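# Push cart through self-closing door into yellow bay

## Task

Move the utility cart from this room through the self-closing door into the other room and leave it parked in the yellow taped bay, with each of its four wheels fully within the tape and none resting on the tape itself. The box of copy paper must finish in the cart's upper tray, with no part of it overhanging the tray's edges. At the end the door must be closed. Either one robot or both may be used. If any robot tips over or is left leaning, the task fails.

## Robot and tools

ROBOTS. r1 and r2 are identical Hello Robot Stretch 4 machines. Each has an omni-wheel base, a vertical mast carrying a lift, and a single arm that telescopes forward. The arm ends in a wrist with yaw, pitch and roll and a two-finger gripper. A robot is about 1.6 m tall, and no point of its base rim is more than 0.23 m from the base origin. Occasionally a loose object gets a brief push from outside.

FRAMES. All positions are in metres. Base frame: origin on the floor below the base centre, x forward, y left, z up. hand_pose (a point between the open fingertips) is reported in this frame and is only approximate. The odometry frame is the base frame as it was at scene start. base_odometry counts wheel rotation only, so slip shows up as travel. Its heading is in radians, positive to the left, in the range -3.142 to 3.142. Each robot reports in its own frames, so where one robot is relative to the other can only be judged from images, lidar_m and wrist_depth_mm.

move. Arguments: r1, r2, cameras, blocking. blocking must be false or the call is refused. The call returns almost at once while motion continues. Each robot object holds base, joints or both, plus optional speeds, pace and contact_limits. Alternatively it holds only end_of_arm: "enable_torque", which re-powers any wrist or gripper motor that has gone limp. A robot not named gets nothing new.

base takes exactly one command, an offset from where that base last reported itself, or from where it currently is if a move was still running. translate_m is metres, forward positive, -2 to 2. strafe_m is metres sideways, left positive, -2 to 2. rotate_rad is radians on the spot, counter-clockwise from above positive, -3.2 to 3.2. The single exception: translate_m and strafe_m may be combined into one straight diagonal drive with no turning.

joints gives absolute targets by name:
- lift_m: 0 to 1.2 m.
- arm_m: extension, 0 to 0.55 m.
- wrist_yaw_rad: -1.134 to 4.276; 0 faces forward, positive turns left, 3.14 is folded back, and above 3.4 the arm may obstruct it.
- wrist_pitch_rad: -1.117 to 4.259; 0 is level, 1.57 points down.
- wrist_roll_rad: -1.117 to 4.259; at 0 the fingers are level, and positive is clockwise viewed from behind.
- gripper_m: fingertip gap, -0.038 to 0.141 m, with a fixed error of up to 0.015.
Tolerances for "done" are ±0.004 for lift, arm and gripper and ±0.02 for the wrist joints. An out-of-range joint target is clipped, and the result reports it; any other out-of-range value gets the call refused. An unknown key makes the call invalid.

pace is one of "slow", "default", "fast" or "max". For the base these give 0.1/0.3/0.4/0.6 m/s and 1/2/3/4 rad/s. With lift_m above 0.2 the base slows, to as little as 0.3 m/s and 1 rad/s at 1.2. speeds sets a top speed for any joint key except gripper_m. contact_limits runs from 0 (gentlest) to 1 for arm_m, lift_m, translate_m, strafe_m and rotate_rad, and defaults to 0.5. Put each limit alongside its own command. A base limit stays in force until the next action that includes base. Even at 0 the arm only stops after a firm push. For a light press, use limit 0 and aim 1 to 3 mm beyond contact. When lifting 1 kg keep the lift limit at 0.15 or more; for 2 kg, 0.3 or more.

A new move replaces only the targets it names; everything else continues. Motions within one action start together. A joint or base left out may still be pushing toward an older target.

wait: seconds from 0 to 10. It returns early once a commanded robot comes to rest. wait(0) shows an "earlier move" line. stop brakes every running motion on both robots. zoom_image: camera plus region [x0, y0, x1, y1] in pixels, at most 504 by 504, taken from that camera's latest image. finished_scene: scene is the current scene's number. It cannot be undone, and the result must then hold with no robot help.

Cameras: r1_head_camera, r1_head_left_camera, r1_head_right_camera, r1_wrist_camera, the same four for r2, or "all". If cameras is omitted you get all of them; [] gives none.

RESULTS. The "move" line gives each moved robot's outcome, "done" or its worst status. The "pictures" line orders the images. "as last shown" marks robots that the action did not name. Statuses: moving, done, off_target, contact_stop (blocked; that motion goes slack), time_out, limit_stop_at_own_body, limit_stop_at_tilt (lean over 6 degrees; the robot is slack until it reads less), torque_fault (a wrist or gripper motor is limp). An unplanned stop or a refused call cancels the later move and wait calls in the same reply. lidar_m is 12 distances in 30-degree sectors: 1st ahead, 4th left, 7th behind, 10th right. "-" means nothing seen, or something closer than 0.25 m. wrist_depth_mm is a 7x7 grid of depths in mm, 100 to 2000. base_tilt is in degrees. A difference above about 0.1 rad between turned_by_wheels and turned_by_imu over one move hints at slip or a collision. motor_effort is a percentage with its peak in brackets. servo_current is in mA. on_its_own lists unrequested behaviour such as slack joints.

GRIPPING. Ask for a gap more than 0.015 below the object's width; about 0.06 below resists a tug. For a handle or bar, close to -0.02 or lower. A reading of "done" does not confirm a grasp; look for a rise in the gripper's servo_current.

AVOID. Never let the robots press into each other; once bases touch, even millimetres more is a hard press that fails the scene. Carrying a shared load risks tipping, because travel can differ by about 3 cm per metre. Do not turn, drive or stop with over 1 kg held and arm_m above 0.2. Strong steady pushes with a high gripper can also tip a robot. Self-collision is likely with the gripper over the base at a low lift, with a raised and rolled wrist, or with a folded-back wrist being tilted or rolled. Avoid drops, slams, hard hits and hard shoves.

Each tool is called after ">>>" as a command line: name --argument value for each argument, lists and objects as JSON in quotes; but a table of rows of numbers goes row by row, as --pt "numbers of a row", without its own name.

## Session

>>> move --blocking false

Scene clock: 0.00 s.
r1.base_odometry: x=+0.000 y=+0.000 heading=+0.000
r1.turned_by_wheels: +0.000
r1.turned_by_imu: +0.000
r1.base_tilt: forward=-1.6 right=+1.3
r1.lidar_m: 0.96 1.73 2.02 2.40 3.92 1.59 0.85 0.76 0.78 0.89 0.77 0.77
r1.base_status: not commanded
r1.joint_positions: lift_m=+0.124 arm_m=+0.000 wrist_yaw_rad=+3.194 wrist_pitch_rad=+0.002 wrist_roll_rad=+0.000 gripper_m=+0.056
r1.joint_status: not commanded
r1.measured_speeds: all 0
r1.motor_effort: lift_m=+19 arm_m=-4 wheel_0=-2 wheel_1=+1 wheel_2=+0
r1.servo_current: wrist_yaw_rad=59 wrist_pitch_rad=46 wrist_roll_rad=46 gripper_m=39
r1.hand_pose: x=-0.1216 y=+0.0722 z=+0.3019 quat_wxyz=(-0.026, -0.001, +0.000, +1.000) (m; r1's base frame)
r1.wrist_depth_mm: - 135 - - - - - / - 135 135 - - - - / - 133 174 - - - - / 110 136 206 - - - - / 137 - - - - - - / - - 194 1118 193 1160 1138 / - 759 759 809 788 831 809
r2.base_odometry: x=+0.000 y=+0.000 heading=+0.000
r2.turned_by_wheels: +0.000
r2.turned_by_imu: +0.000
r2.base_tilt: forward=-0.6 right=+0.1
r2.lidar_m: 1.27 1.30 1.54 2.30 2.33 2.74 1.39 1.38 2.74 2.36 2.39 1.46
r2.base_status: not commanded
r2.joint_positions: lift_m=+0.200 arm_m=+0.000 wrist_yaw_rad=+3.211 wrist_pitch_rad=+0.001 wrist_roll_rad=+0.000 gripper_m=+0.056
r2.joint_status: not commanded
r2.measured_speeds: all 0
r2.motor_effort: lift_m=+18 arm_m=-4 wheel_0=-1 wheel_1=+1 wheel_2=+1
r2.servo_current: wrist_yaw_rad=46 wrist_pitch_rad=39 wrist_roll_rad=52 gripper_m=52
r2.hand_pose: x=-0.1229 y=+0.0671 z=+0.3779 quat_wxyz=(-0.035, -0.001, +0.000, +0.999) (m; r2's base frame)
r2.wrist_depth_mm: - - 137 - - - - / - - 137 - - - - / - 119 146 - - - - / - 141 176 - - - - / 215 - - - - - - / 213 1336 196 1281 192 1366 1205 / 200 244 946 112 - 904 891
pictures: r1_head_camera, r1_head_left_camera, r1_head_right_camera, r1_wrist_camera, r2_head_camera, r2_head_left_camera, r2_head_right_camera, r2_wrist_camera
Images, in order (width x height): r1_head_camera 420x560, r1_head_left_camera 420x672, r1_head_right_camera 420x672, r1_wrist_camera 616x392, r2_head_camera 420x560, r2_head_left_camera 420x672, r2_head_right_camera 420x672, r2_wrist_camera 616x392.

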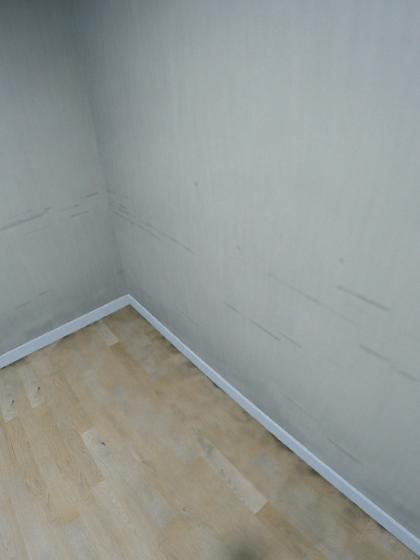

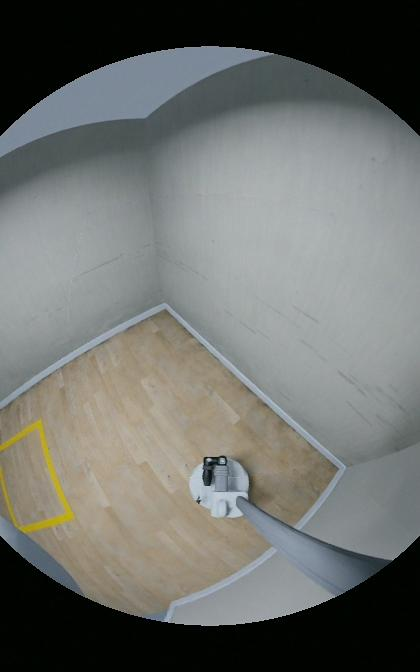

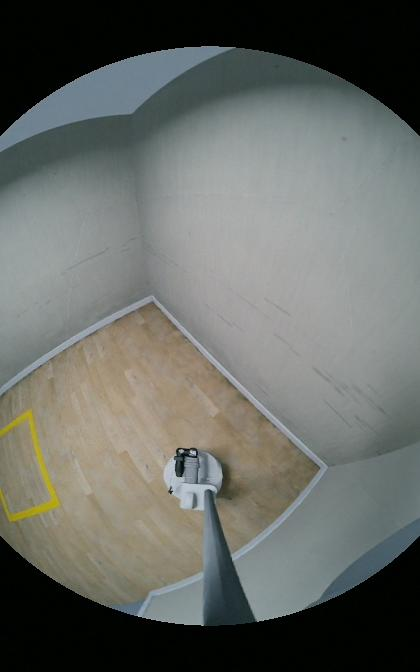

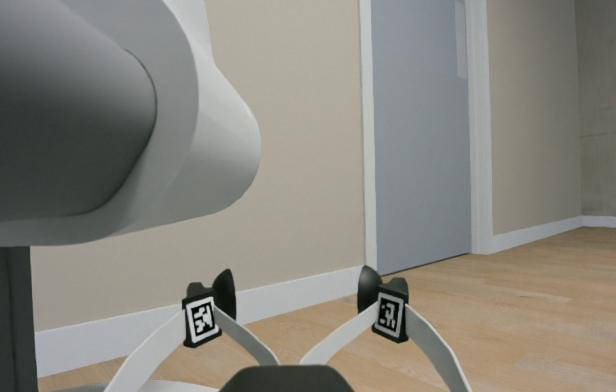

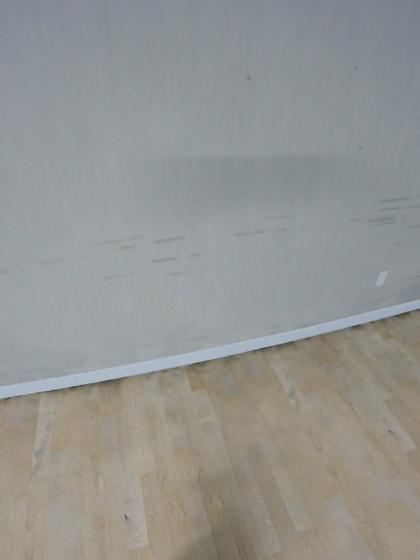

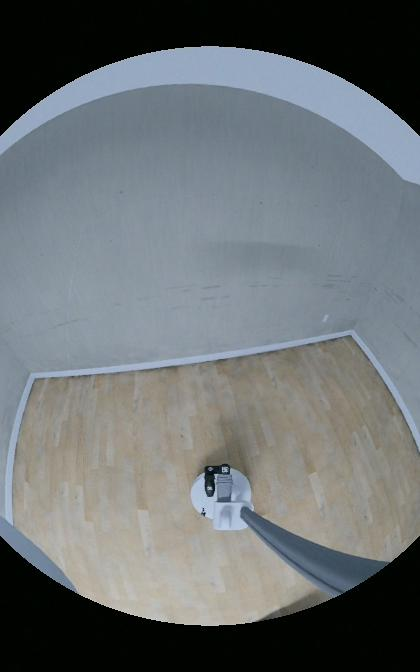

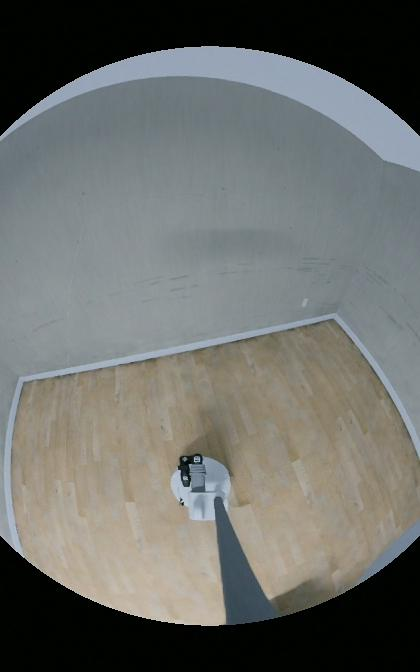

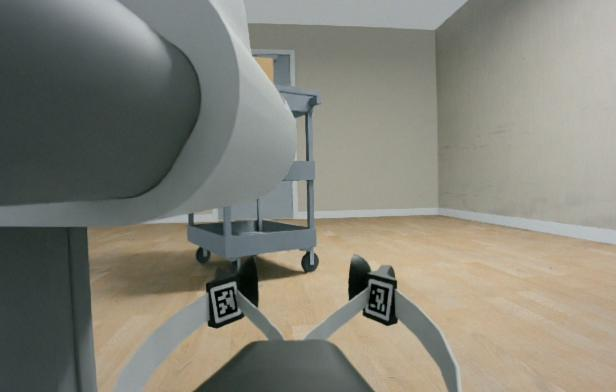

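>>> move --blocking false --r1 '{"base":{"rotate_rad":2.6},"joints":{"lift_m":0.7,"wrist_yaw_rad":0}}' --r2 '{"base":{"rotate_rad":3.1},"joints":{"lift_m":0.79,"wrist_yaw_rad":0}}' --cameras '[]'

>>> wait --seconds 4 --cameras '[]'

>>> wait --seconds 1.5

Scene clock: 23.60 s.
move: r1 moving; r2 moving
r1.turned_by_wheels: +0.253
r1.turned_by_imu: +0.253
r1.base_status: rotate_rad moving
r1.joint_status: lift_m moving; wrist_yaw_rad moving
r1.motor_effort: lift_m=+24(27) arm_m=-2(4) wheel_0=-7(9) wheel_1=-6(7) wheel_2=-6(7)
r2.turned_by_wheels: +0.252
r2.turned_by_imu: +0.245
r2.base_status: rotate_rad moving
r2.joint_status: lift_m moving; wrist_yaw_rad moving
r2.motor_effort: lift_m=+23(25) arm_m=-4(4) wheel_0=-4(9) wheel_1=-10(10) wheel_2=-10(11)
pictures: none

Scene clock: 26.30 s.
earlier move: r1 done; r2 moving
r1.turned_by_wheels: +2.347
r1.turned_by_imu: +2.360
r1.base_status: done
r1.joint_status: all done
r1.motor_effort: lift_m=+24(28) arm_m=-3(4) wheel_0=-1(10) wheel_1=-1(9) wheel_2=+0(8)
r2.turned_by_wheels: +2.847
r2.turned_by_imu: +2.772
r2.base_status: done
r2.joint_status: lift_m moving; wrist_yaw_rad moving
r2.motor_effort: lift_m=+21(26) arm_m=-4(4) wheel_0=-3(11) wheel_1=-2(10) wheel_2=-3(13)
wait: 2.70 of 4 s (r1 has come to rest)
pictures: none

Scene clock: 26.33 s.
earlier move: r2 done
r1.base_odometry: x=+0.000 y=+0.000 heading=+2.600
r1.turned_by_wheels: +0.000
r1.turned_by_imu: +0.000
r1.base_tilt: forward=-1.6 right=+1.3
r1.lidar_m: 1.66 0.87 0.74 0.74 0.88 0.77 0.75 0.91 1.64 2.04 2.37 3.89
r1.base_status: done
r1.joint_positions: lift_m=+0.700 arm_m=+0.000 wrist_yaw_rad=+0.003 wrist_pitch_rad=+0.002 wrist_roll_rad=+0.000 gripper_m=+0.056
r1.joint_status: all done
r1.motor_effort: lift_m=+24(28) arm_m=-4(4) wheel_0=-1(10) wheel_1=-1(9) wheel_2=+0(8)
r1.servo_current: wrist_yaw_rad=52(130) wrist_pitch_rad=39(52) wrist_roll_rad=39(65) gripper_m=46(52)
r1.hand_pose: x=+0.4595 y=-0.0867 z=+0.8772 quat_wxyz=(+1.000, +0.000, +0.001, +0.001) (m; r1's base frame)
r1.wrist_depth_mm: - - - - - - - / - - - - - - - / - - 1983 - - - - / - - 1921 - - - - / - - 1983 - - - - / - - 194 - 193 - - / - - - 164 - - -
r2.base_odometry: x=+0.000 y=+0.000 heading=+3.099
r2.turned_by_wheels: +0.000
r2.turned_by_imu: +0.000
r2.base_tilt: forward=-0.7 right=+0.1
r2.lidar_m: 1.43 1.38 2.82 2.36 2.37 1.55 1.27 1.26 1.48 2.30 2.30 2.67
r2.base_status: done
r2.joint_positions: lift_m=+0.790 arm_m=+0.000 wrist_yaw_rad=+0.003 wrist_pitch_rad=+0.001 wrist_roll_rad=+0.000 gripper_m=+0.056
r2.joint_status: all done
r2.motor_effort: lift_m=+21(26) arm_m=-4(4) wheel_0=-3(11) wheel_1=-2(10) wheel_2=-4(13)
r2.servo_current: wrist_yaw_rad=39(130) wrist_pitch_rad=39(46) wrist_roll_rad=46(65) gripper_m=52(59)
r2.hand_pose: x=+0.4596 y=-0.0866 z=+0.9676 quat_wxyz=(+1.000, +0.000, +0.001, +0.001) (m; r2's base frame)
r2.wrist_depth_mm: - - - - - - - / - - - - - - - / - - - - - - - / - 1430 - - - - - / - - 1921 - - - - / - 1576 190 - 192 - - / - 1661 - 112 - - -
wait: 0.03 of 1.5 s (r2 has come to rest)
pictures: r1_head_camera, r1_head_left_camera, r1_head_right_camera, r1_wrist_camera, r2_head_camera, r2_head_left_camera, r2_head_right_camera, r2_wrist_camera

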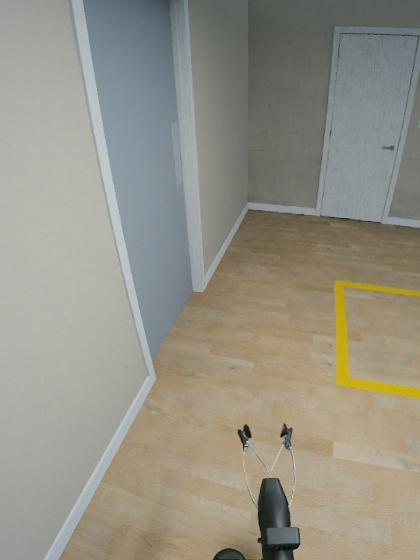

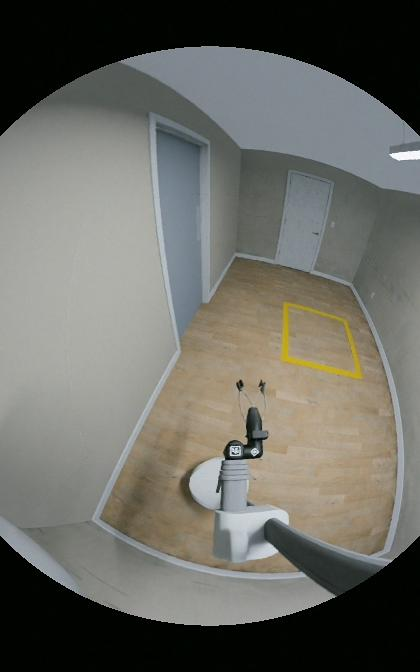

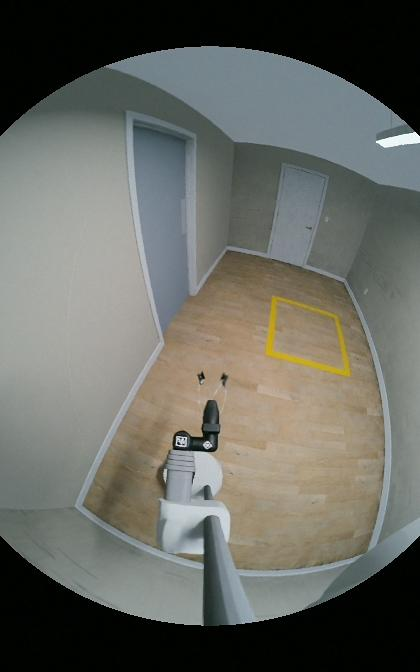

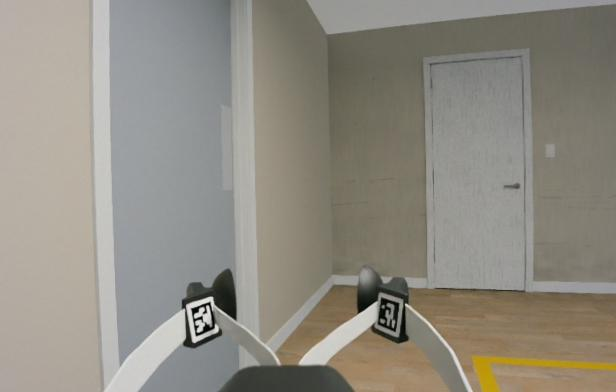

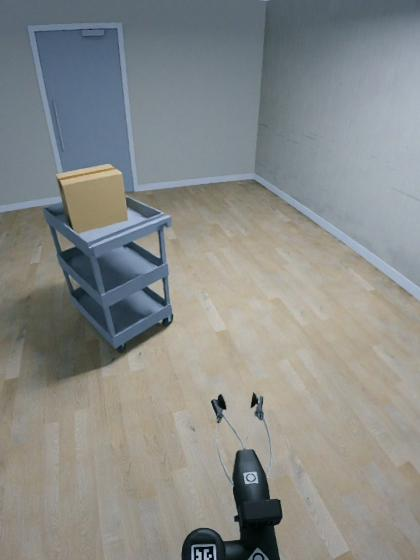

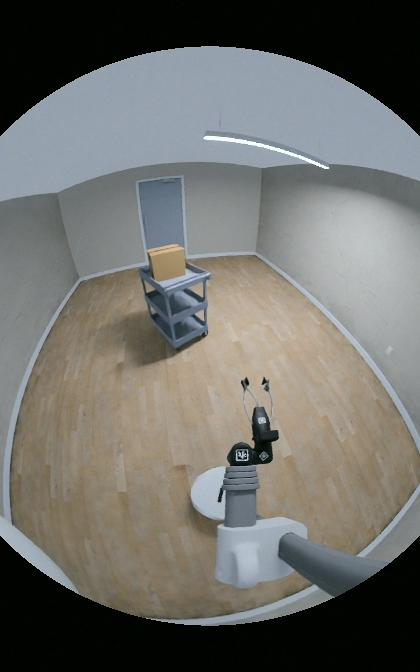

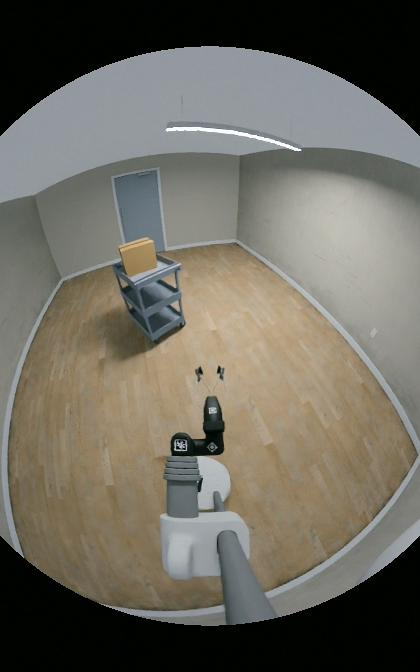

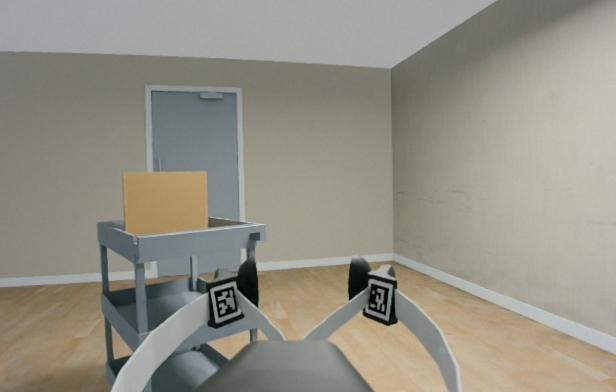

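>>> zoom_image --camera "r2_head_camera" --region '[20, 20, 200, 360]'

Scaled by 1.482 from the camera's 420x560 image, which has a finer 1200x1600 frame.

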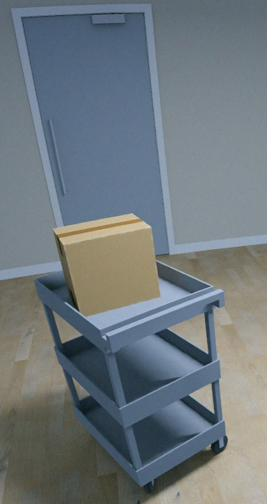

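>>> move --blocking false --r1 '{"base":{"rotate_rad":-0.32},"joints":{"wrist_roll_rad":1.57,"gripper_m":0.141,"lift_m":0.682}}' --r2 '{"base":{"rotate_rad":0.24},"joints":{"gripper_m":0.07}}' --cameras '[]'

>>> wait --seconds 1.5 --cameras '[]'

>>> wait --seconds 0.6 --cameras '["r1_head_camera","r2_head_camera","r2_wrist_camera","r1_wrist_camera"]'

Scene clock: 68.73 s.
move: r1 moving; r2 moving
r1.turned_by_wheels: -0.232
r1.turned_by_imu: -0.234
r1.base_status: rotate_rad moving
r1.joint_status: lift_m moving; wrist_roll_rad moving; gripper_m moving
r1.motor_effort: lift_m=+14(24) arm_m=-3(4) wheel_0=+2(8) wheel_1=+2(8) wheel_2=+4(7)
r2.turned_by_wheels: +0.203
r2.turned_by_imu: +0.198
r2.base_status: rotate_rad moving
r2.joint_status: gripper_m moving
r2.motor_effort: lift_m=+21(21) arm_m=-4(4) wheel_0=-3(9) wheel_1=-5(10) wheel_2=-5(11)
pictures: none

Scene clock: 69.27 s.
earlier move: r1 moving; r2 done
r1.turned_by_wheels: -0.087
r1.turned_by_imu: -0.088
r1.base_status: rotate_rad moving
r1.joint_status: lift_m moving; wrist_roll_rad moving; gripper_m moving
r1.motor_effort: lift_m=+12(24) arm_m=-4(4) wheel_0=+3(8) wheel_1=+2(8) wheel_2=+0(7)
r2.turned_by_wheels: +0.036
r2.turned_by_imu: +0.035
r2.base_status: done
r2.joint_status: all done
r2.motor_effort: lift_m=+21(21) arm_m=-4(4) wheel_0=-2(9) wheel_1=-3(10) wheel_2=-4(11)
wait: 0.53 of 1.5 s (r2 has come to rest)
pictures: none

Scene clock: 69.87 s.
earlier move: r1 moving
r1.base_odometry: x=+0.000 y=+0.000 heading=+2.280
r1.turned_by_wheels: +0.000
r1.turned_by_imu: +0.000
r1.base_tilt: forward=-1.6 right=+1.3
r1.lidar_m: 3.54 1.15 0.80 0.73 0.75 0.82 0.75 0.82 1.07 2.01 2.09 2.77
r1.base_status: done
r1.joint_positions: lift_m=+0.682 arm_m=+0.000 wrist_yaw_rad=+0.002 wrist_pitch_rad=+0.002 wrist_roll_rad=+1.568 gripper_m=+0.141
r1.joint_status: gripper_m moving; the others done
r1.motor_effort: lift_m=+13(24) arm_m=-4(4) wheel_0=+2(8) wheel_1=+2(8) wheel_2=+1(7)
r1.servo_current: wrist_yaw_rad=59(78) wrist_pitch_rad=39(52) wrist_roll_rad=39(117) gripper_m=46(98)
r1.hand_pose: x=+0.4595 y=-0.0868 z=+0.8601 quat_wxyz=(+0.708, +0.706, +0.001, +0.000) (m; r1's base frame)
r1.wrist_depth_mm: - - - - - 1756 1281 / - - - - - 1756 1308 / - - - - - 1808 1255 / - - - - - 1808 1281 / - - - - - 1708 1229 / - 211 - - - 197 1281 / - - - 150 - 1863 1255
r2.base_odometry: x=+0.000 y=+0.000 heading=-2.945
r2.turned_by_wheels: +0.000
r2.turned_by_imu: +0.000
r2.base_tilt: forward=-0.6 right=+0.1
r2.lidar_m: 1.36 3.58 2.50 2.34 1.94 1.36 1.27 1.30 1.75 2.31 2.39 3.16
r2.base_status: done
r2.joint_positions: lift_m=+0.790 arm_m=+0.000 wrist_yaw_rad=+0.003 wrist_pitch_rad=+0.001 wrist_roll_rad=+0.000 gripper_m=+0.070
r2.joint_status: all done
r2.motor_effort: lift_m=+21(21) arm_m=-4(4) wheel_0=-1(9) wheel_1=-3(10) wheel_2=-4(11)
r2.servo_current: wrist_yaw_rad=52(52) wrist_pitch_rad=39(46) wrist_roll_rad=46(59) gripper_m=46(85)
r2.hand_pose: x=+0.4596 y=-0.0867 z=+0.9676 quat_wxyz=(+1.000, +0.000, +0.001, +0.001) (m; r2's base frame)
r2.wrist_depth_mm: - - - - - - - / - - - - - - - / - - - - - - - / - - - 1537 - - - / - - - - - - - / - - 193 - 190 - - / - - - 112 - - -
wait: 0.60 s; no rest
pictures: r1_head_camera, r1_wrist_camera, r2_head_camera, r2_wrist_camera

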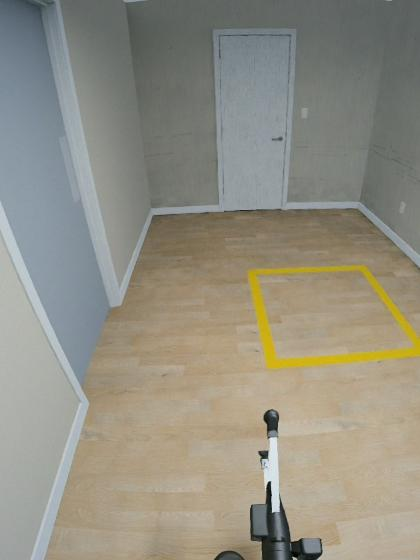

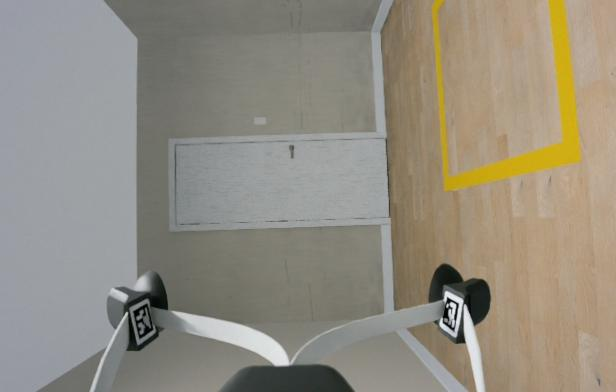

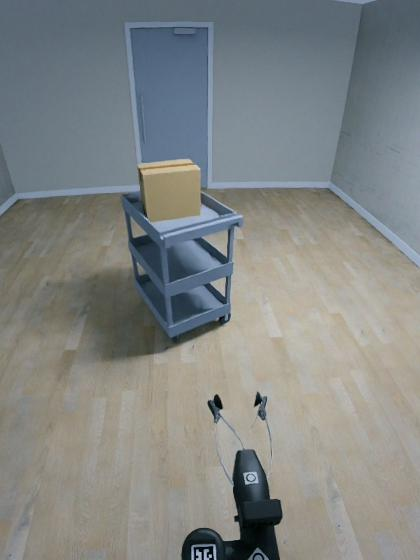

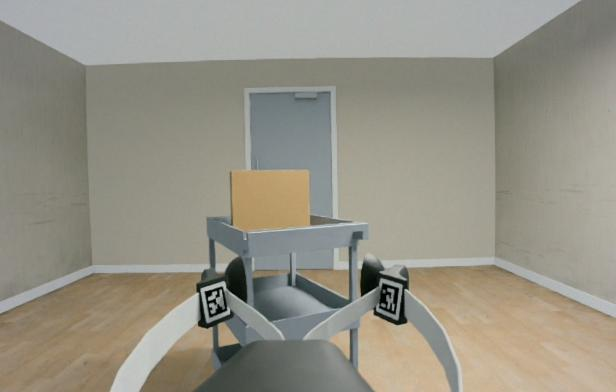

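>>> move --blocking false --r1 '{"base":{"translate_m":1.15}}' --r2 '{"base":{"translate_m":0.6,"strafe_m":-0.75},"pace":"max"}' --cameras '[]'

>>> wait --seconds 4 --cameras '["r2_head_left_camera"]'

Scene clock: 79.67 s.
earlier move: r1 done
move: r1 moving; r2 moving
r1.turned_by_wheels: +0.000
r1.turned_by_imu: +0.000
r1.base_status: translate_m moving
r1.joint_status: all done
r1.motor_effort: lift_m=+13(13) arm_m=-4(4) wheel_0=+7(8) wheel_1=+7(9) wheel_2=-8(9)
r2.turned_by_wheels: +0.000
r2.turned_by_imu: +0.000
r2.base_status: translate_m moving; strafe_m moving
r2.motor_effort: lift_m=+21(21) arm_m=-4(4) wheel_0=+13(14) wheel_1=-6(9) wheel_2=-11(12)
pictures: none

Scene clock: 82.90 s.
earlier move: r1 moving; r2 done
r1.base_odometry: x=-0.613 y=+0.714 heading=+2.280
r1.turned_by_wheels: +0.000
r1.turned_by_imu: +0.000
r1.base_tilt: forward=-1.6 right=+1.3
r1.lidar_m: 2.99 1.33 0.92 0.78 0.80 1.07 1.70 1.78 2.09 1.98 2.02 2.69
r1.base_status: translate_m moving
r1.joint_positions: lift_m=+0.682 arm_m=+0.000 wrist_yaw_rad=+0.002 wrist_pitch_rad=+0.002 wrist_roll_rad=+1.568 gripper_m=+0.141
r1.joint_status: all done
r1.measured_speeds: translate_m=+0.300 strafe_m=+0.000 rotate_rad=+0.000 lift_m=+0.000 arm_m=+0.000 wrist_yaw_rad=+0.000 wrist_pitch_rad=+0.000 wrist_roll_rad=+0.000
r1.motor_effort: lift_m=+13(13) arm_m=-4(4) wheel_0=+5(9) wheel_1=+5(9) wheel_2=-6(10)
r1.servo_current: wrist_yaw_rad=59(65) wrist_pitch_rad=46(52) wrist_roll_rad=39(65) gripper_m=39(52)
r1.hand_pose: x=+0.4595 y=-0.0868 z=+0.8601 quat_wxyz=(+0.708, +0.706, +0.001, +0.000) (m; r1's base frame)
r1.wrist_depth_mm: - - - - - 1756 1229 / - - - - - 1756 1229 / - - - - - 1756 1205 / - - - - - 1808 1205 / - - - - - 1708 1255 / - 211 - - - 197 1281 / - - - 150 - 1863 1281
r2.base_odometry: x=-0.735 y=+0.618 heading=-2.945
r2.turned_by_wheels: +0.000
r2.turned_by_imu: +0.002
r2.base_tilt: forward=-0.6 right=+0.1
r2.lidar_m: 3.89 1.06 1.14 3.14 2.78 1.92 1.80 1.91 1.62 1.51 1.58 2.12
r2.base_status: done
r2.joint_positions: lift_m=+0.790 arm_m=+0.000 wrist_yaw_rad=+0.003 wrist_pitch_rad=+0.001 wrist_roll_rad=+0.000 gripper_m=+0.070
r2.motor_effort: lift_m=+20(21) arm_m=-4(5) wheel_0=+0(16) wheel_1=-2(9) wheel_2=-2(13)
r2.servo_current: wrist_yaw_rad=46(65) wrist_pitch_rad=46(52) wrist_roll_rad=39(59) gripper_m=52(59)
r2.hand_pose: x=+0.4596 y=-0.0867 z=+0.9677 quat_wxyz=(+1.000, +0.000, +0.001, +0.001) (m; r2's base frame)
r2.wrist_depth_mm: - - - - - - - / - - - - - - - / - - - - - - - / 1160 - - - - - - / 1008 - - - - - - / - - 193 - 195 - - / - - - 112 - - 1983
wait: 3.23 of 4 s (r2 has come to rest)
pictures: r2_head_left_camera

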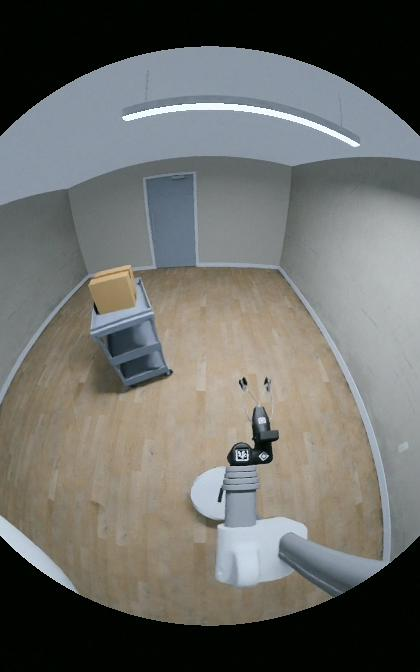

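>>> move --blocking false --r2 '{"base":{"translate_m":2.0},"pace":"max"}' --cameras '[]'

>>> wait --seconds 2.5 --cameras '[]'

>>> move --blocking false --r1 '{"base":{"rotate_rad":1.571}}' --cameras '[]'

>>> wait --seconds 6 --cameras '["r1_head_camera","r1_wrist_camera","r2_head_left_camera","r2_head_camera"]'

Scene clock: 90.07 s.
earlier move: r1 done
move: r2 moving
r1.turned_by_wheels: +0.000
r1.turned_by_imu: +0.000
r1.base_status: done
r1.motor_effort: lift_m=+13(13) arm_m=-3(4) wheel_0=+3(3) wheel_1=+3(3) wheel_2=+2(2)
r2.turned_by_wheels: +0.000
r2.turned_by_imu: +0.001
r2.base_status: translate_m moving
r2.motor_effort: lift_m=+20(20) arm_m=-4(4) wheel_0=+10(12) wheel_1=+7(9) wheel_2=-14(15)
pictures: none

Scene clock: 92.57 s.
earlier move: r2 moving
r1.turned_by_wheels: +0.000
r1.turned_by_imu: +0.000
r1.base_status: done
r1.motor_effort: lift_m=+13(13) arm_m=-3(4) wheel_0=+3(3) wheel_1=+2(3) wheel_2=+2(2)
r2.turned_by_wheels: +0.000
r2.turned_by_imu: +0.001
r2.base_status: translate_m moving
r2.motor_effort: lift_m=+20(20) arm_m=-4(4) wheel_0=+4(14) wheel_1=+6(10) wheel_2=-11(15)
wait: 2.50 s; no rest
pictures: none

Scene clock: 93.07 s.
earlier move: r2 moving
move: r1 moving
r1.turned_by_wheels: +0.252
r1.turned_by_imu: +0.253
r1.base_status: rotate_rad moving
r1.motor_effort: lift_m=+13(13) arm_m=-4(4) wheel_0=-6(9) wheel_1=-7(8) wheel_2=-8(8)
r2.turned_by_wheels: +0.000
r2.turned_by_imu: +0.000
r2.base_status: translate_m moving
r2.motor_effort: lift_m=+20(20) arm_m=-4(4) wheel_0=+8(9) wheel_1=+6(7) wheel_2=-9(11)
pictures: none

Scene clock: 94.67 s.
earlier move: r1 done; r2 moving
r1.base_odometry: x=-0.749 y=+0.872 heading=-2.432
r1.turned_by_wheels: +1.319
r1.turned_by_imu: +1.326
r1.base_tilt: forward=-1.6 right=+1.3
r1.lidar_m: 0.79 0.83 1.10 1.91 1.97 2.09 1.97 2.05 2.69 2.78 1.20 0.93
r1.base_status: done
r1.joint_positions: lift_m=+0.682 arm_m=+0.000 wrist_yaw_rad=+0.002 wrist_pitch_rad=+0.002 wrist_roll_rad=+1.568 gripper_m=+0.141
r1.motor_effort: lift_m=+13(13) arm_m=-3(4) wheel_0=-2(10) wheel_1=+0(9) wheel_2=-1(9)
r1.servo_current: wrist_yaw_rad=46(72) wrist_pitch_rad=39(52) wrist_roll_rad=39(65) gripper_m=39(52)
r1.hand_pose: x=+0.4595 y=-0.0868 z=+0.8600 quat_wxyz=(+0.708, +0.706, +0.001, +0.000) (m; r1's base frame)
r1.wrist_depth_mm: - - - - - - - / - - - - - - - / - - - - - - - / - - - - - - - / - - - - - - - / - 191 - - 187 193 - / - - - 143 - - -
r2.base_odometry: x=-2.579 y=+0.251 heading=-2.945
r2.turned_by_wheels: +0.000
r2.turned_by_imu: +0.001
r2.base_tilt: forward=-0.6 right=+0.1
r2.lidar_m: 2.01 2.08 2.76 3.23 0.81 0.85 3.79 2.18 1.52 1.44 1.48 1.95
r2.base_status: translate_m moving
r2.joint_positions: lift_m=+0.790 arm_m=+0.000 wrist_yaw_rad=+0.003 wrist_pitch_rad=+0.001 wrist_roll_rad=+0.000 gripper_m=+0.070
r2.measured_speeds: translate_m=+0.296 strafe_m=+0.002 rotate_rad=+0.002 lift_m=+0.000 arm_m=+0.000 wrist_yaw_rad=+0.000 wrist_pitch_rad=+0.000 wrist_roll_rad=+0.000
r2.motor_effort: lift_m=+20(20) arm_m=-4(4) wheel_0=+1(10) wheel_1=+3(8) wheel_2=-4(11)
r2.servo_current: wrist_yaw_rad=33(59) wrist_pitch_rad=39(52) wrist_roll_rad=39(59) gripper_m=46(59)
r2.hand_pose: x=+0.4596 y=-0.0867 z=+0.9677 quat_wxyz=(+1.000, +0.000, +0.001, +0.001) (m; r2's base frame)
r2.wrist_depth_mm: - - 1808 - - - - / - - 1921 - - - - / - - - - - - - / - - 1921 - - - - / - - 1863 - - - - / - - 192 - 190 - - / - - - 112 - - -
wait: 1.60 of 6 s (r1 has come to rest)
pictures: r1_head_camera, r1_wrist_camera, r2_head_camera, r2_head_left_camera

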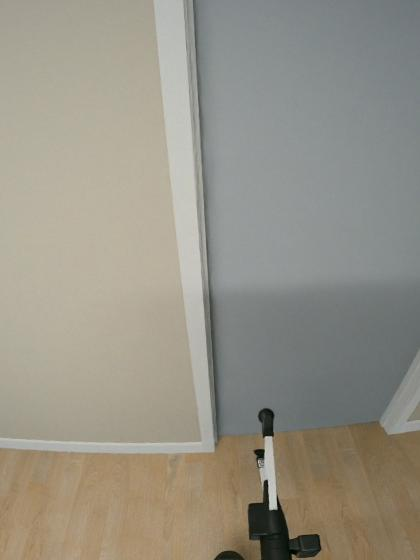

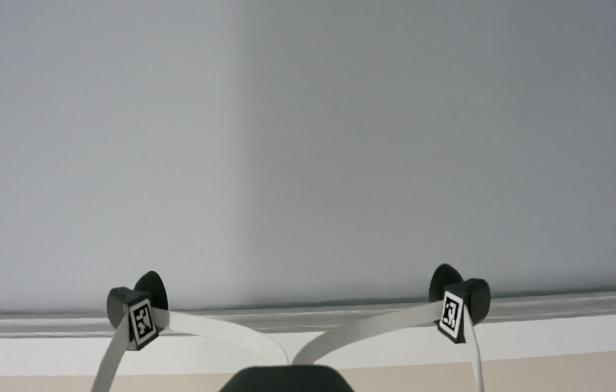

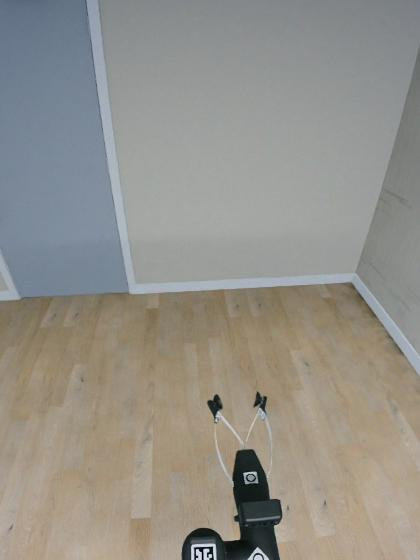

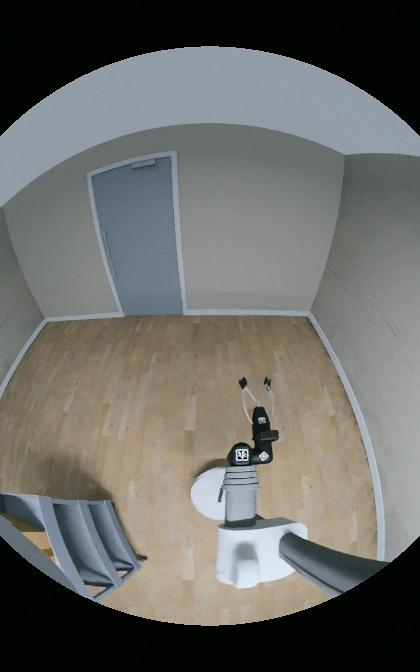

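>>> move --blocking false --r1 '{"base":{"translate_m":-0.2,"strafe_m":-0.42}}' --r2 '{"base":{"translate_m":0.75,"strafe_m":1.14},"joints":{"arm_m":0.1}}' --cameras '[]'

>>> wait --seconds 3 --cameras '[]'

>>> wait --seconds 4 --cameras '["r1_head_camera","r2_wrist_camera","r2_head_left_camera","r2_head_camera"]'

Scene clock: 101.83 s.
earlier move: r2 done
move: r1 moving; r2 moving
r1.turned_by_wheels: +0.000
r1.turned_by_imu: +0.000
r1.base_status: translate_m moving; strafe_m moving
r1.motor_effort: lift_m=+13(13) arm_m=-4(4) wheel_0=+5(8) wheel_1=-10(10) wheel_2=+5(5)
r2.turned_by_wheels: +0.000
r2.turned_by_imu: +0.001
r2.base_status: translate_m moving; strafe_m moving
r2.joint_status: arm_m moving
r2.motor_effort: lift_m=+20(20) arm_m=+5(11) wheel_0=-6(7) wheel_1=+11(12) wheel_2=-10(11)
pictures: none

Scene clock: 104.37 s.
earlier move: r1 done; r2 moving
r1.turned_by_wheels: +0.000
r1.turned_by_imu: -0.003
r1.base_status: done
r1.motor_effort: lift_m=+13(13) arm_m=-4(4) wheel_0=+2(10) wheel_1=-1(12) wheel_2=+0(6)
r2.turned_by_wheels: +0.000
r2.turned_by_imu: +0.002
r2.base_status: translate_m moving; strafe_m moving
r2.joint_status: all done
r2.motor_effort: lift_m=+20(20) arm_m=+7(12) wheel_0=+0(10) wheel_1=+6(12) wheel_2=-7(11)
wait: 2.53 of 3 s (r1 has come to rest)
pictures: none

Scene clock: 107.37 s.
earlier move: r2 done
r1.base_odometry: x=-0.872 y=+1.321 heading=-2.431
r1.turned_by_wheels: +0.000
r1.turned_by_imu: +0.000
r1.base_tilt: forward=-1.6 right=+1.2
r1.lidar_m: 1.09 1.08 1.40 2.32 2.40 1.81 1.74 1.80 2.38 2.39 1.55 1.11
r1.base_status: done
r1.joint_positions: lift_m=+0.682 arm_m=+0.000 wrist_yaw_rad=+0.002 wrist_pitch_rad=+0.002 wrist_roll_rad=+1.568 gripper_m=+0.141
r1.motor_effort: lift_m=+13(13) arm_m=-3(4) wheel_0=+2(10) wheel_1=-2(12) wheel_2=+0(6)
r1.servo_current: wrist_yaw_rad=46(72) wrist_pitch_rad=39(52) wrist_roll_rad=39(72) gripper_m=39(52)
r1.hand_pose: x=+0.4595 y=-0.0868 z=+0.8600 quat_wxyz=(+0.708, +0.706, +0.001, +0.000) (m; r1's base frame)
r1.wrist_depth_mm: - - - - - - - / - 917 904 - - - - / - 904 917 - - - - / - - - - - - - / - - - - - - - / - 191 - - 187 193 - / - - - 143 - - -
r2.base_odometry: x=-3.209 y=-1.037 heading=-2.945
r2.turned_by_wheels: +0.000
r2.turned_by_imu: +0.001
r2.base_tilt: forward=-0.7 right=+0.1
r2.lidar_m: 1.07 1.13 1.55 2.14 2.23 2.94 1.12 1.15 2.66 2.53 1.71 1.19
r2.base_status: done
r2.joint_positions: lift_m=+0.790 arm_m=+0.100 wrist_yaw_rad=+0.002 wrist_pitch_rad=+0.001 wrist_roll_rad=+0.000 gripper_m=+0.070
r2.joint_status: all done
r2.motor_effort: lift_m=+20(20) arm_m=+8(12) wheel_0=-2(10) wheel_1=+1(12) wheel_2=-5(11)
r2.servo_current: wrist_yaw_rad=52(65) wrist_pitch_rad=46(52) wrist_roll_rad=46(65) gripper_m=46(59)
r2.hand_pose: x=+0.5593 y=-0.0867 z=+0.9677 quat_wxyz=(+1.000, +0.000, +0.001, +0.001) (m; r2's base frame)
r2.wrist_depth_mm: - 831 - - - - - / - - - - - - 820 / - - - - - - 831 / - - - - - - 842 / - - - - - - 842 / - - 190 - 189 - 854 / - - - 112 - - -
wait: 3.00 of 4 s (r2 has come to rest)
pictures: r1_head_camera, r2_head_camera, r2_head_left_camera, r2_wrist_camera

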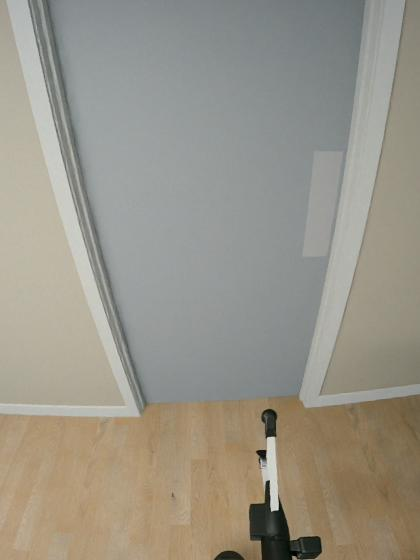

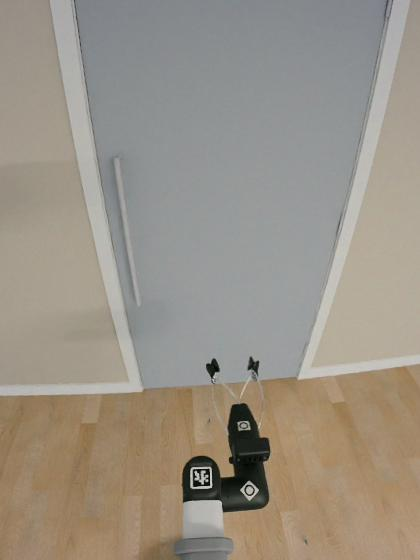

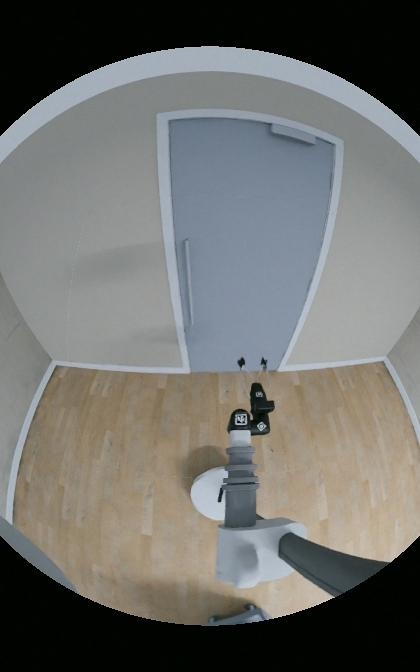

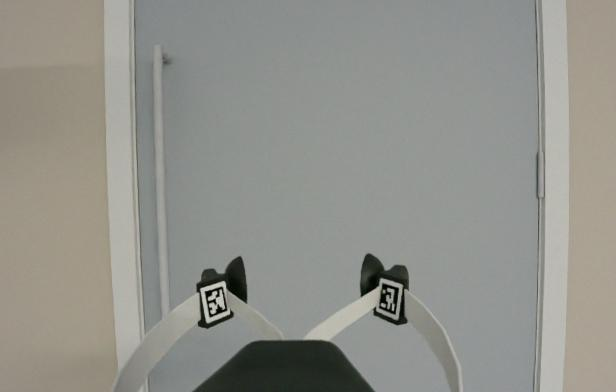

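>>> move --blocking false --r2 '{"base":{"translate_m":0.38,"strafe_m":0.335}}' --cameras '[]'

>>> wait --seconds 4 --cameras '["r2_wrist_camera"]'

Scene clock: 114.77 s.
move: r2 moving
r1.motor_effort: lift_m=+13(13) arm_m=-3(4) wheel_0=+2(3) wheel_1=-2(2) wheel_2=+0(0)
r2.turned_by_wheels: -0.001
r2.turned_by_imu: +0.000
r2.base_status: translate_m moving; strafe_m moving
r2.motor_effort: lift_m=+20(20) arm_m=+7(8) wheel_0=-5(6) wheel_1=+10(11) wheel_2=-10(12)
pictures: none

Scene clock: 117.37 s.
earlier move: r2 done
r1.base_odometry: x=-0.872 y=+1.321 heading=-2.431
r1.turned_by_wheels: +0.000
r1.turned_by_imu: +0.000
r1.base_tilt: forward=-1.6 right=+1.3
r1.lidar_m: 1.07 1.10 1.40 2.31 2.41 1.87 1.74 1.80 2.40 2.37 1.58 1.13
r1.joint_positions: lift_m=+0.682 arm_m=+0.000 wrist_yaw_rad=+0.002 wrist_pitch_rad=+0.002 wrist_roll_rad=+1.568 gripper_m=+0.141
r1.motor_effort: lift_m=+13(13) arm_m=-4(4) wheel_0=+3(3) wheel_1=-2(2) wheel_2=+0(0)
r1.servo_current: wrist_yaw_rad=46(72) wrist_pitch_rad=39(52) wrist_roll_rad=39(72) gripper_m=46(52)
r1.hand_pose: x=+0.4595 y=-0.0868 z=+0.8600 quat_wxyz=(+0.708, +0.706, +0.001, +0.000) (m; r1's base frame)
r1.wrist_depth_mm: - - - - - - - / - 904 904 - - - - / - 904 904 - - - - / - - - - - - - / - - - - - - - / - 191 - - 187 192 - / - - - 143 - - -
r2.base_odometry: x=-3.516 y=-1.440 heading=-2.945
r2.turned_by_wheels: +0.000
r2.turned_by_imu: +0.001
r2.base_tilt: forward=-0.6 right=+0.0
r2.lidar_m: 0.69 0.76 1.03 1.84 1.90 2.56 1.66 1.61 3.02 2.85 1.10 0.78
r2.base_status: done
r2.joint_positions: lift_m=+0.790 arm_m=+0.100 wrist_yaw_rad=+0.002 wrist_pitch_rad=+0.001 wrist_roll_rad=+0.000 gripper_m=+0.070
r2.motor_effort: lift_m=+20(20) arm_m=+7(8) wheel_0=-4(9) wheel_1=+2(12) wheel_2=-4(13)
r2.servo_current: wrist_yaw_rad=46(65) wrist_pitch_rad=39(46) wrist_roll_rad=52(65) gripper_m=52(59)
r2.hand_pose: x=+0.5593 y=-0.0867 z=+0.9677 quat_wxyz=(+1.000, +0.000, +0.001, +0.001) (m; r2's base frame)
r2.wrist_depth_mm: - - 433 366 - - - / - - 433 368 - - - / - - 436 370 - - - / - - 439 373 - - - / - - - - - - - / - - 190 167 189 - - / - - - 112 - - -
wait: 2.60 of 4 s (r2 has come to rest)
pictures: r2_wrist_camera

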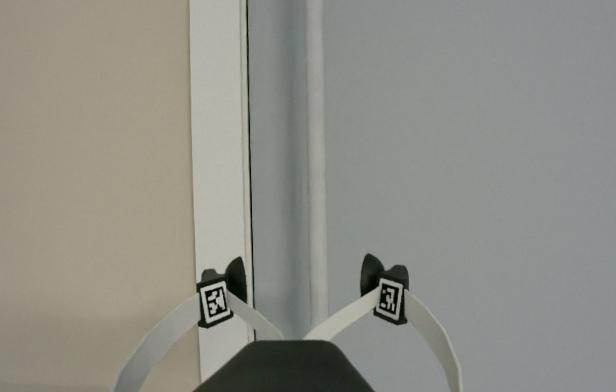

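>>> move --blocking false --r2 '{"base":{"translate_m":0.2,"strafe_m":-0.003},"pace":"slow","contact_limits":{"translate_m":0.2}}' --cameras '[]'

>>> wait --seconds 4 --cameras '[]'

>>> move --blocking false --r2 '{"joints":{"gripper_m":-0.03}}' --cameras '[]'

>>> wait --seconds 2 --cameras '["r2_wrist_camera","r2_head_camera"]'

Scene clock: 128.80 s.
move: r2 moving
r1.motor_effort: lift_m=+13(13) arm_m=-4(4) wheel_0=+2(3) wheel_1=-2(2) wheel_2=+0(0)
r2.turned_by_wheels: +0.000
r2.turned_by_imu: +0.001
r2.base_status: translate_m moving; strafe_m moving
r2.motor_effort: lift_m=+20(20) arm_m=+8(8) wheel_0=+5(7) wheel_1=+5(7) wheel_2=-8(11)
r2.contact_limits: translate_m 0.2
pictures: none

Scene clock: 131.57 s.
earlier move: r2 done
r1.turned_by_wheels: +0.000
r1.turned_by_imu: +0.000
r1.motor_effort: lift_m=+13(13) arm_m=-4(4) wheel_0=+2(3) wheel_1=-2(2) wheel_2=+0(0)
r2.turned_by_wheels: +0.000
r2.turned_by_imu: +0.001
r2.base_status: done
r2.motor_effort: lift_m=+20(20) arm_m=+7(8) wheel_0=+10(12) wheel_1=+7(9) wheel_2=-16(16)
r2.contact_limits: translate_m 0.2
wait: 2.77 of 4 s (r2 has come to rest)
pictures: none

Scene clock: 132.07 s.
move: r2 moving
r1.turned_by_wheels: +0.000
r1.turned_by_imu: +0.000
r1.motor_effort: lift_m=+13(13) arm_m=-4(4) wheel_0=+2(3) wheel_1=-2(2) wheel_2=+0(0)
r2.turned_by_wheels: +0.000
r2.turned_by_imu: +0.000
r2.joint_status: gripper_m moving
r2.motor_effort: lift_m=+20(20) arm_m=+7(8) wheel_0=+9(10) wheel_1=+7(8) wheel_2=-16(16)
r2.contact_limits: translate_m 0.2
pictures: none

Scene clock: 133.27 s.
earlier move: r2 done
r1.base_odometry: x=-0.872 y=+1.321 heading=-2.431
r1.turned_by_wheels: +0.000
r1.turned_by_imu: +0.000
r1.base_tilt: forward=-1.6 right=+1.3
r1.lidar_m: 1.06 1.12 1.38 2.32 2.38 1.86 1.73 1.80 2.37 2.39 1.58 1.14
r1.joint_positions: lift_m=+0.682 arm_m=+0.000 wrist_yaw_rad=+0.002 wrist_pitch_rad=+0.002 wrist_roll_rad=+1.568 gripper_m=+0.141
r1.motor_effort: lift_m=+13(13) arm_m=-3(4) wheel_0=+3(3) wheel_1=-2(2) wheel_2=+0(0)
r1.servo_current: wrist_yaw_rad=46(65) wrist_pitch_rad=39(52) wrist_roll_rad=33(72) gripper_m=46(52)
r1.hand_pose: x=+0.4595 y=-0.0868 z=+0.8600 quat_wxyz=(+0.708, +0.706, +0.001, +0.000) (m; r1's base frame)
r1.wrist_depth_mm: - - - - - - - / - 917 917 - - - - / - 904 917 - - - - / - - - - - - - / - - - - - - - / - 190 - - 187 192 - / - - - 143 - - -
r2.base_odometry: x=-3.713 y=-1.476 heading=-2.945
r2.turned_by_wheels: +0.000
r2.turned_by_imu: +0.000
r2.base_tilt: forward=-0.7 right=+0.1
r2.lidar_m: 0.47 0.55 0.76 1.81 1.90 2.53 1.83 1.79 3.02 2.65 0.83 0.54
r2.joint_positions: lift_m=+0.790 arm_m=+0.100 wrist_yaw_rad=+0.000 wrist_pitch_rad=+0.001 wrist_roll_rad=+0.000 gripper_m=-0.029
r2.joint_status: all done
r2.motor_effort: lift_m=+20(20) arm_m=+7(8) wheel_0=+4(10) wheel_1=+3(8) wheel_2=-6(16)
r2.servo_current: wrist_yaw_rad=39(65) wrist_pitch_rad=33(52) wrist_roll_rad=39(59) gripper_m=111(267)
r2.contact_limits: translate_m 0.2
r2.hand_pose: x=+0.5591 y=-0.0875 z=+0.9677 quat_wxyz=(+1.000, +0.000, +0.001, +0.000) (m; r2's base frame)
r2.wrist_depth_mm: 233 222 - 170 - - - / 236 224 - 172 - - - / 235 224 - 172 - - - / 237 226 244 172 - - - / 238 226 242 176 - - - / 241 228 185 177 180 - - / 241 228 - 112 - - -
wait: 1.20 of 2 s (r2 has come to rest)
pictures: r2_head_camera, r2_wrist_camera

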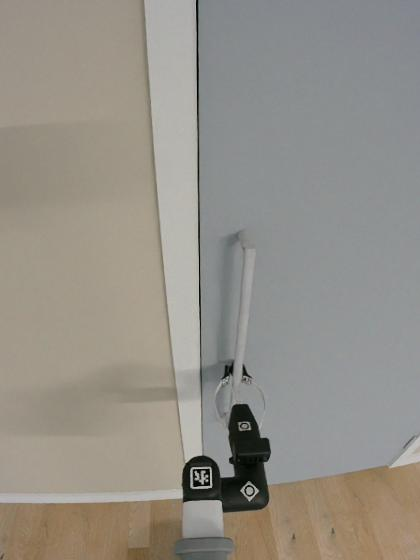

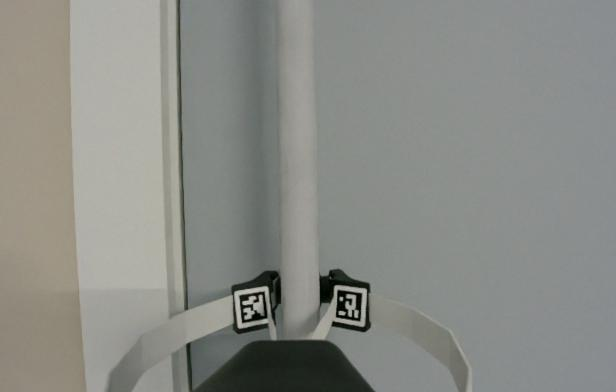

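>>> move --blocking false --r2 '{"base":{"translate_m":-0.229,"strafe_m":-0.124},"joints":{"wrist_yaw_rad":0.25},"pace":"slow","speeds":{"wrist_yaw_rad":0.1}}' --cameras '[]'

>>> wait --seconds 5 --cameras '["r2_wrist_camera","r2_head_camera"]'

Scene clock: 168.70 s.
move: r2 moving
r1.motor_effort: lift_m=+13(13) arm_m=-4(4) wheel_0=+2(3) wheel_1=-2(2) wheel_2=+0(0)
r2.turned_by_wheels: +0.000
r2.turned_by_imu: +0.000
r2.base_status: translate_m moving; strafe_m moving
r2.joint_status: wrist_yaw_rad moving
r2.motor_effort: lift_m=+20(20) arm_m=+5(8) wheel_0=-4(6) wheel_1=-6(8) wheel_2=+9(10)
pictures: none

Scene clock: 171.97 s.
earlier move: r2 done
r1.base_odometry: x=-0.872 y=+1.321 heading=-2.431
r1.turned_by_wheels: +0.000
r1.turned_by_imu: +0.000
r1.base_tilt: forward=-1.6 right=+1.3
r1.lidar_m: 1.15 1.10 1.42 2.30 2.38 1.83 1.74 1.80 2.41 2.36 1.57 1.11
r1.joint_positions: lift_m=+0.682 arm_m=+0.000 wrist_yaw_rad=+0.002 wrist_pitch_rad=+0.002 wrist_roll_rad=+1.568 gripper_m=+0.141
r1.motor_effort: lift_m=+13(13) arm_m=-4(4) wheel_0=+2(3) wheel_1=-1(2) wheel_2=+0(0)
r1.servo_current: wrist_yaw_rad=33(72) wrist_pitch_rad=46(52) wrist_roll_rad=39(72) gripper_m=39(52)
r1.hand_pose: x=+0.4595 y=-0.0868 z=+0.8600 quat_wxyz=(+0.708, +0.706, +0.001, +0.000) (m; r1's base frame)
r1.wrist_depth_mm: - - - - - - - / - - - - - 1756 1229 / - 1138 1138 - - - - / - - - - - - - / - - - - - - - / - 190 - - 187 193 - / - - - 143 - - -
r2.base_odometry: x=-3.513 y=-1.310 heading=-2.944
r2.turned_by_wheels: +0.002
r2.turned_by_imu: -0.008
r2.base_tilt: forward=-0.6 right=+0.0
r2.lidar_m: 0.50 0.77 1.04 1.96 2.02 2.65 1.60 1.55 2.85 2.73 1.15 0.62
r2.base_status: done
r2.joint_positions: lift_m=+0.790 arm_m=+0.100 wrist_yaw_rad=+0.261 wrist_pitch_rad=+0.001 wrist_roll_rad=+0.000 gripper_m=-0.029
r2.joint_status: all done
r2.motor_effort: lift_m=+20(20) arm_m=-5(8) wheel_0=+3(10) wheel_1=-5(19) wheel_2=+22(24)
r2.servo_current: wrist_yaw_rad=65(111) wrist_pitch_rad=39(46) wrist_roll_rad=33(59) gripper_m=111(117)
r2.hand_pose: x=+0.5721 y=-0.0102 z=+0.9677 quat_wxyz=(+0.992, +0.000, +0.001, +0.130) (m; r2's base frame)
r2.wrist_depth_mm: - - - 178 - - - / - - - 179 - - - / - - - 180 - - - / - - - 181 - - - / - - - - - - - / - - 182 184 180 - - / - - - 112 - - -
wait: 3.27 of 5 s (r2 has come to rest)
pictures: r2_head_camera, r2_wrist_camera

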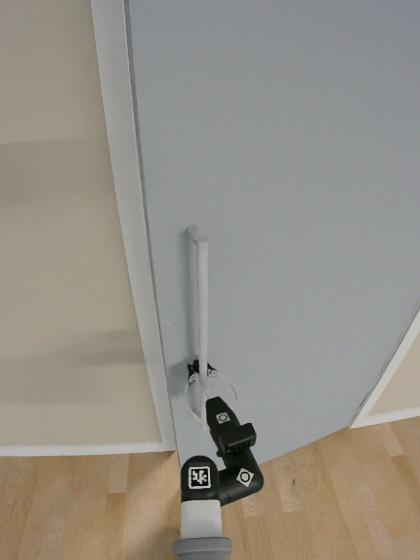

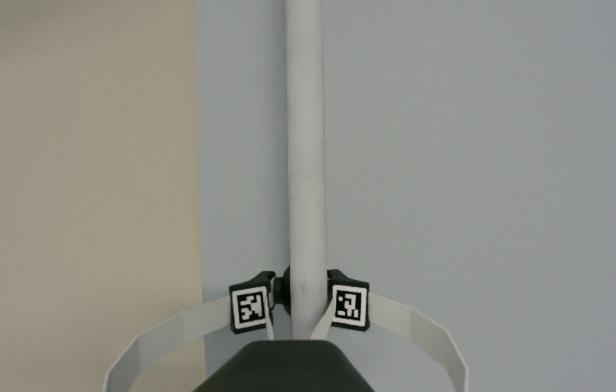

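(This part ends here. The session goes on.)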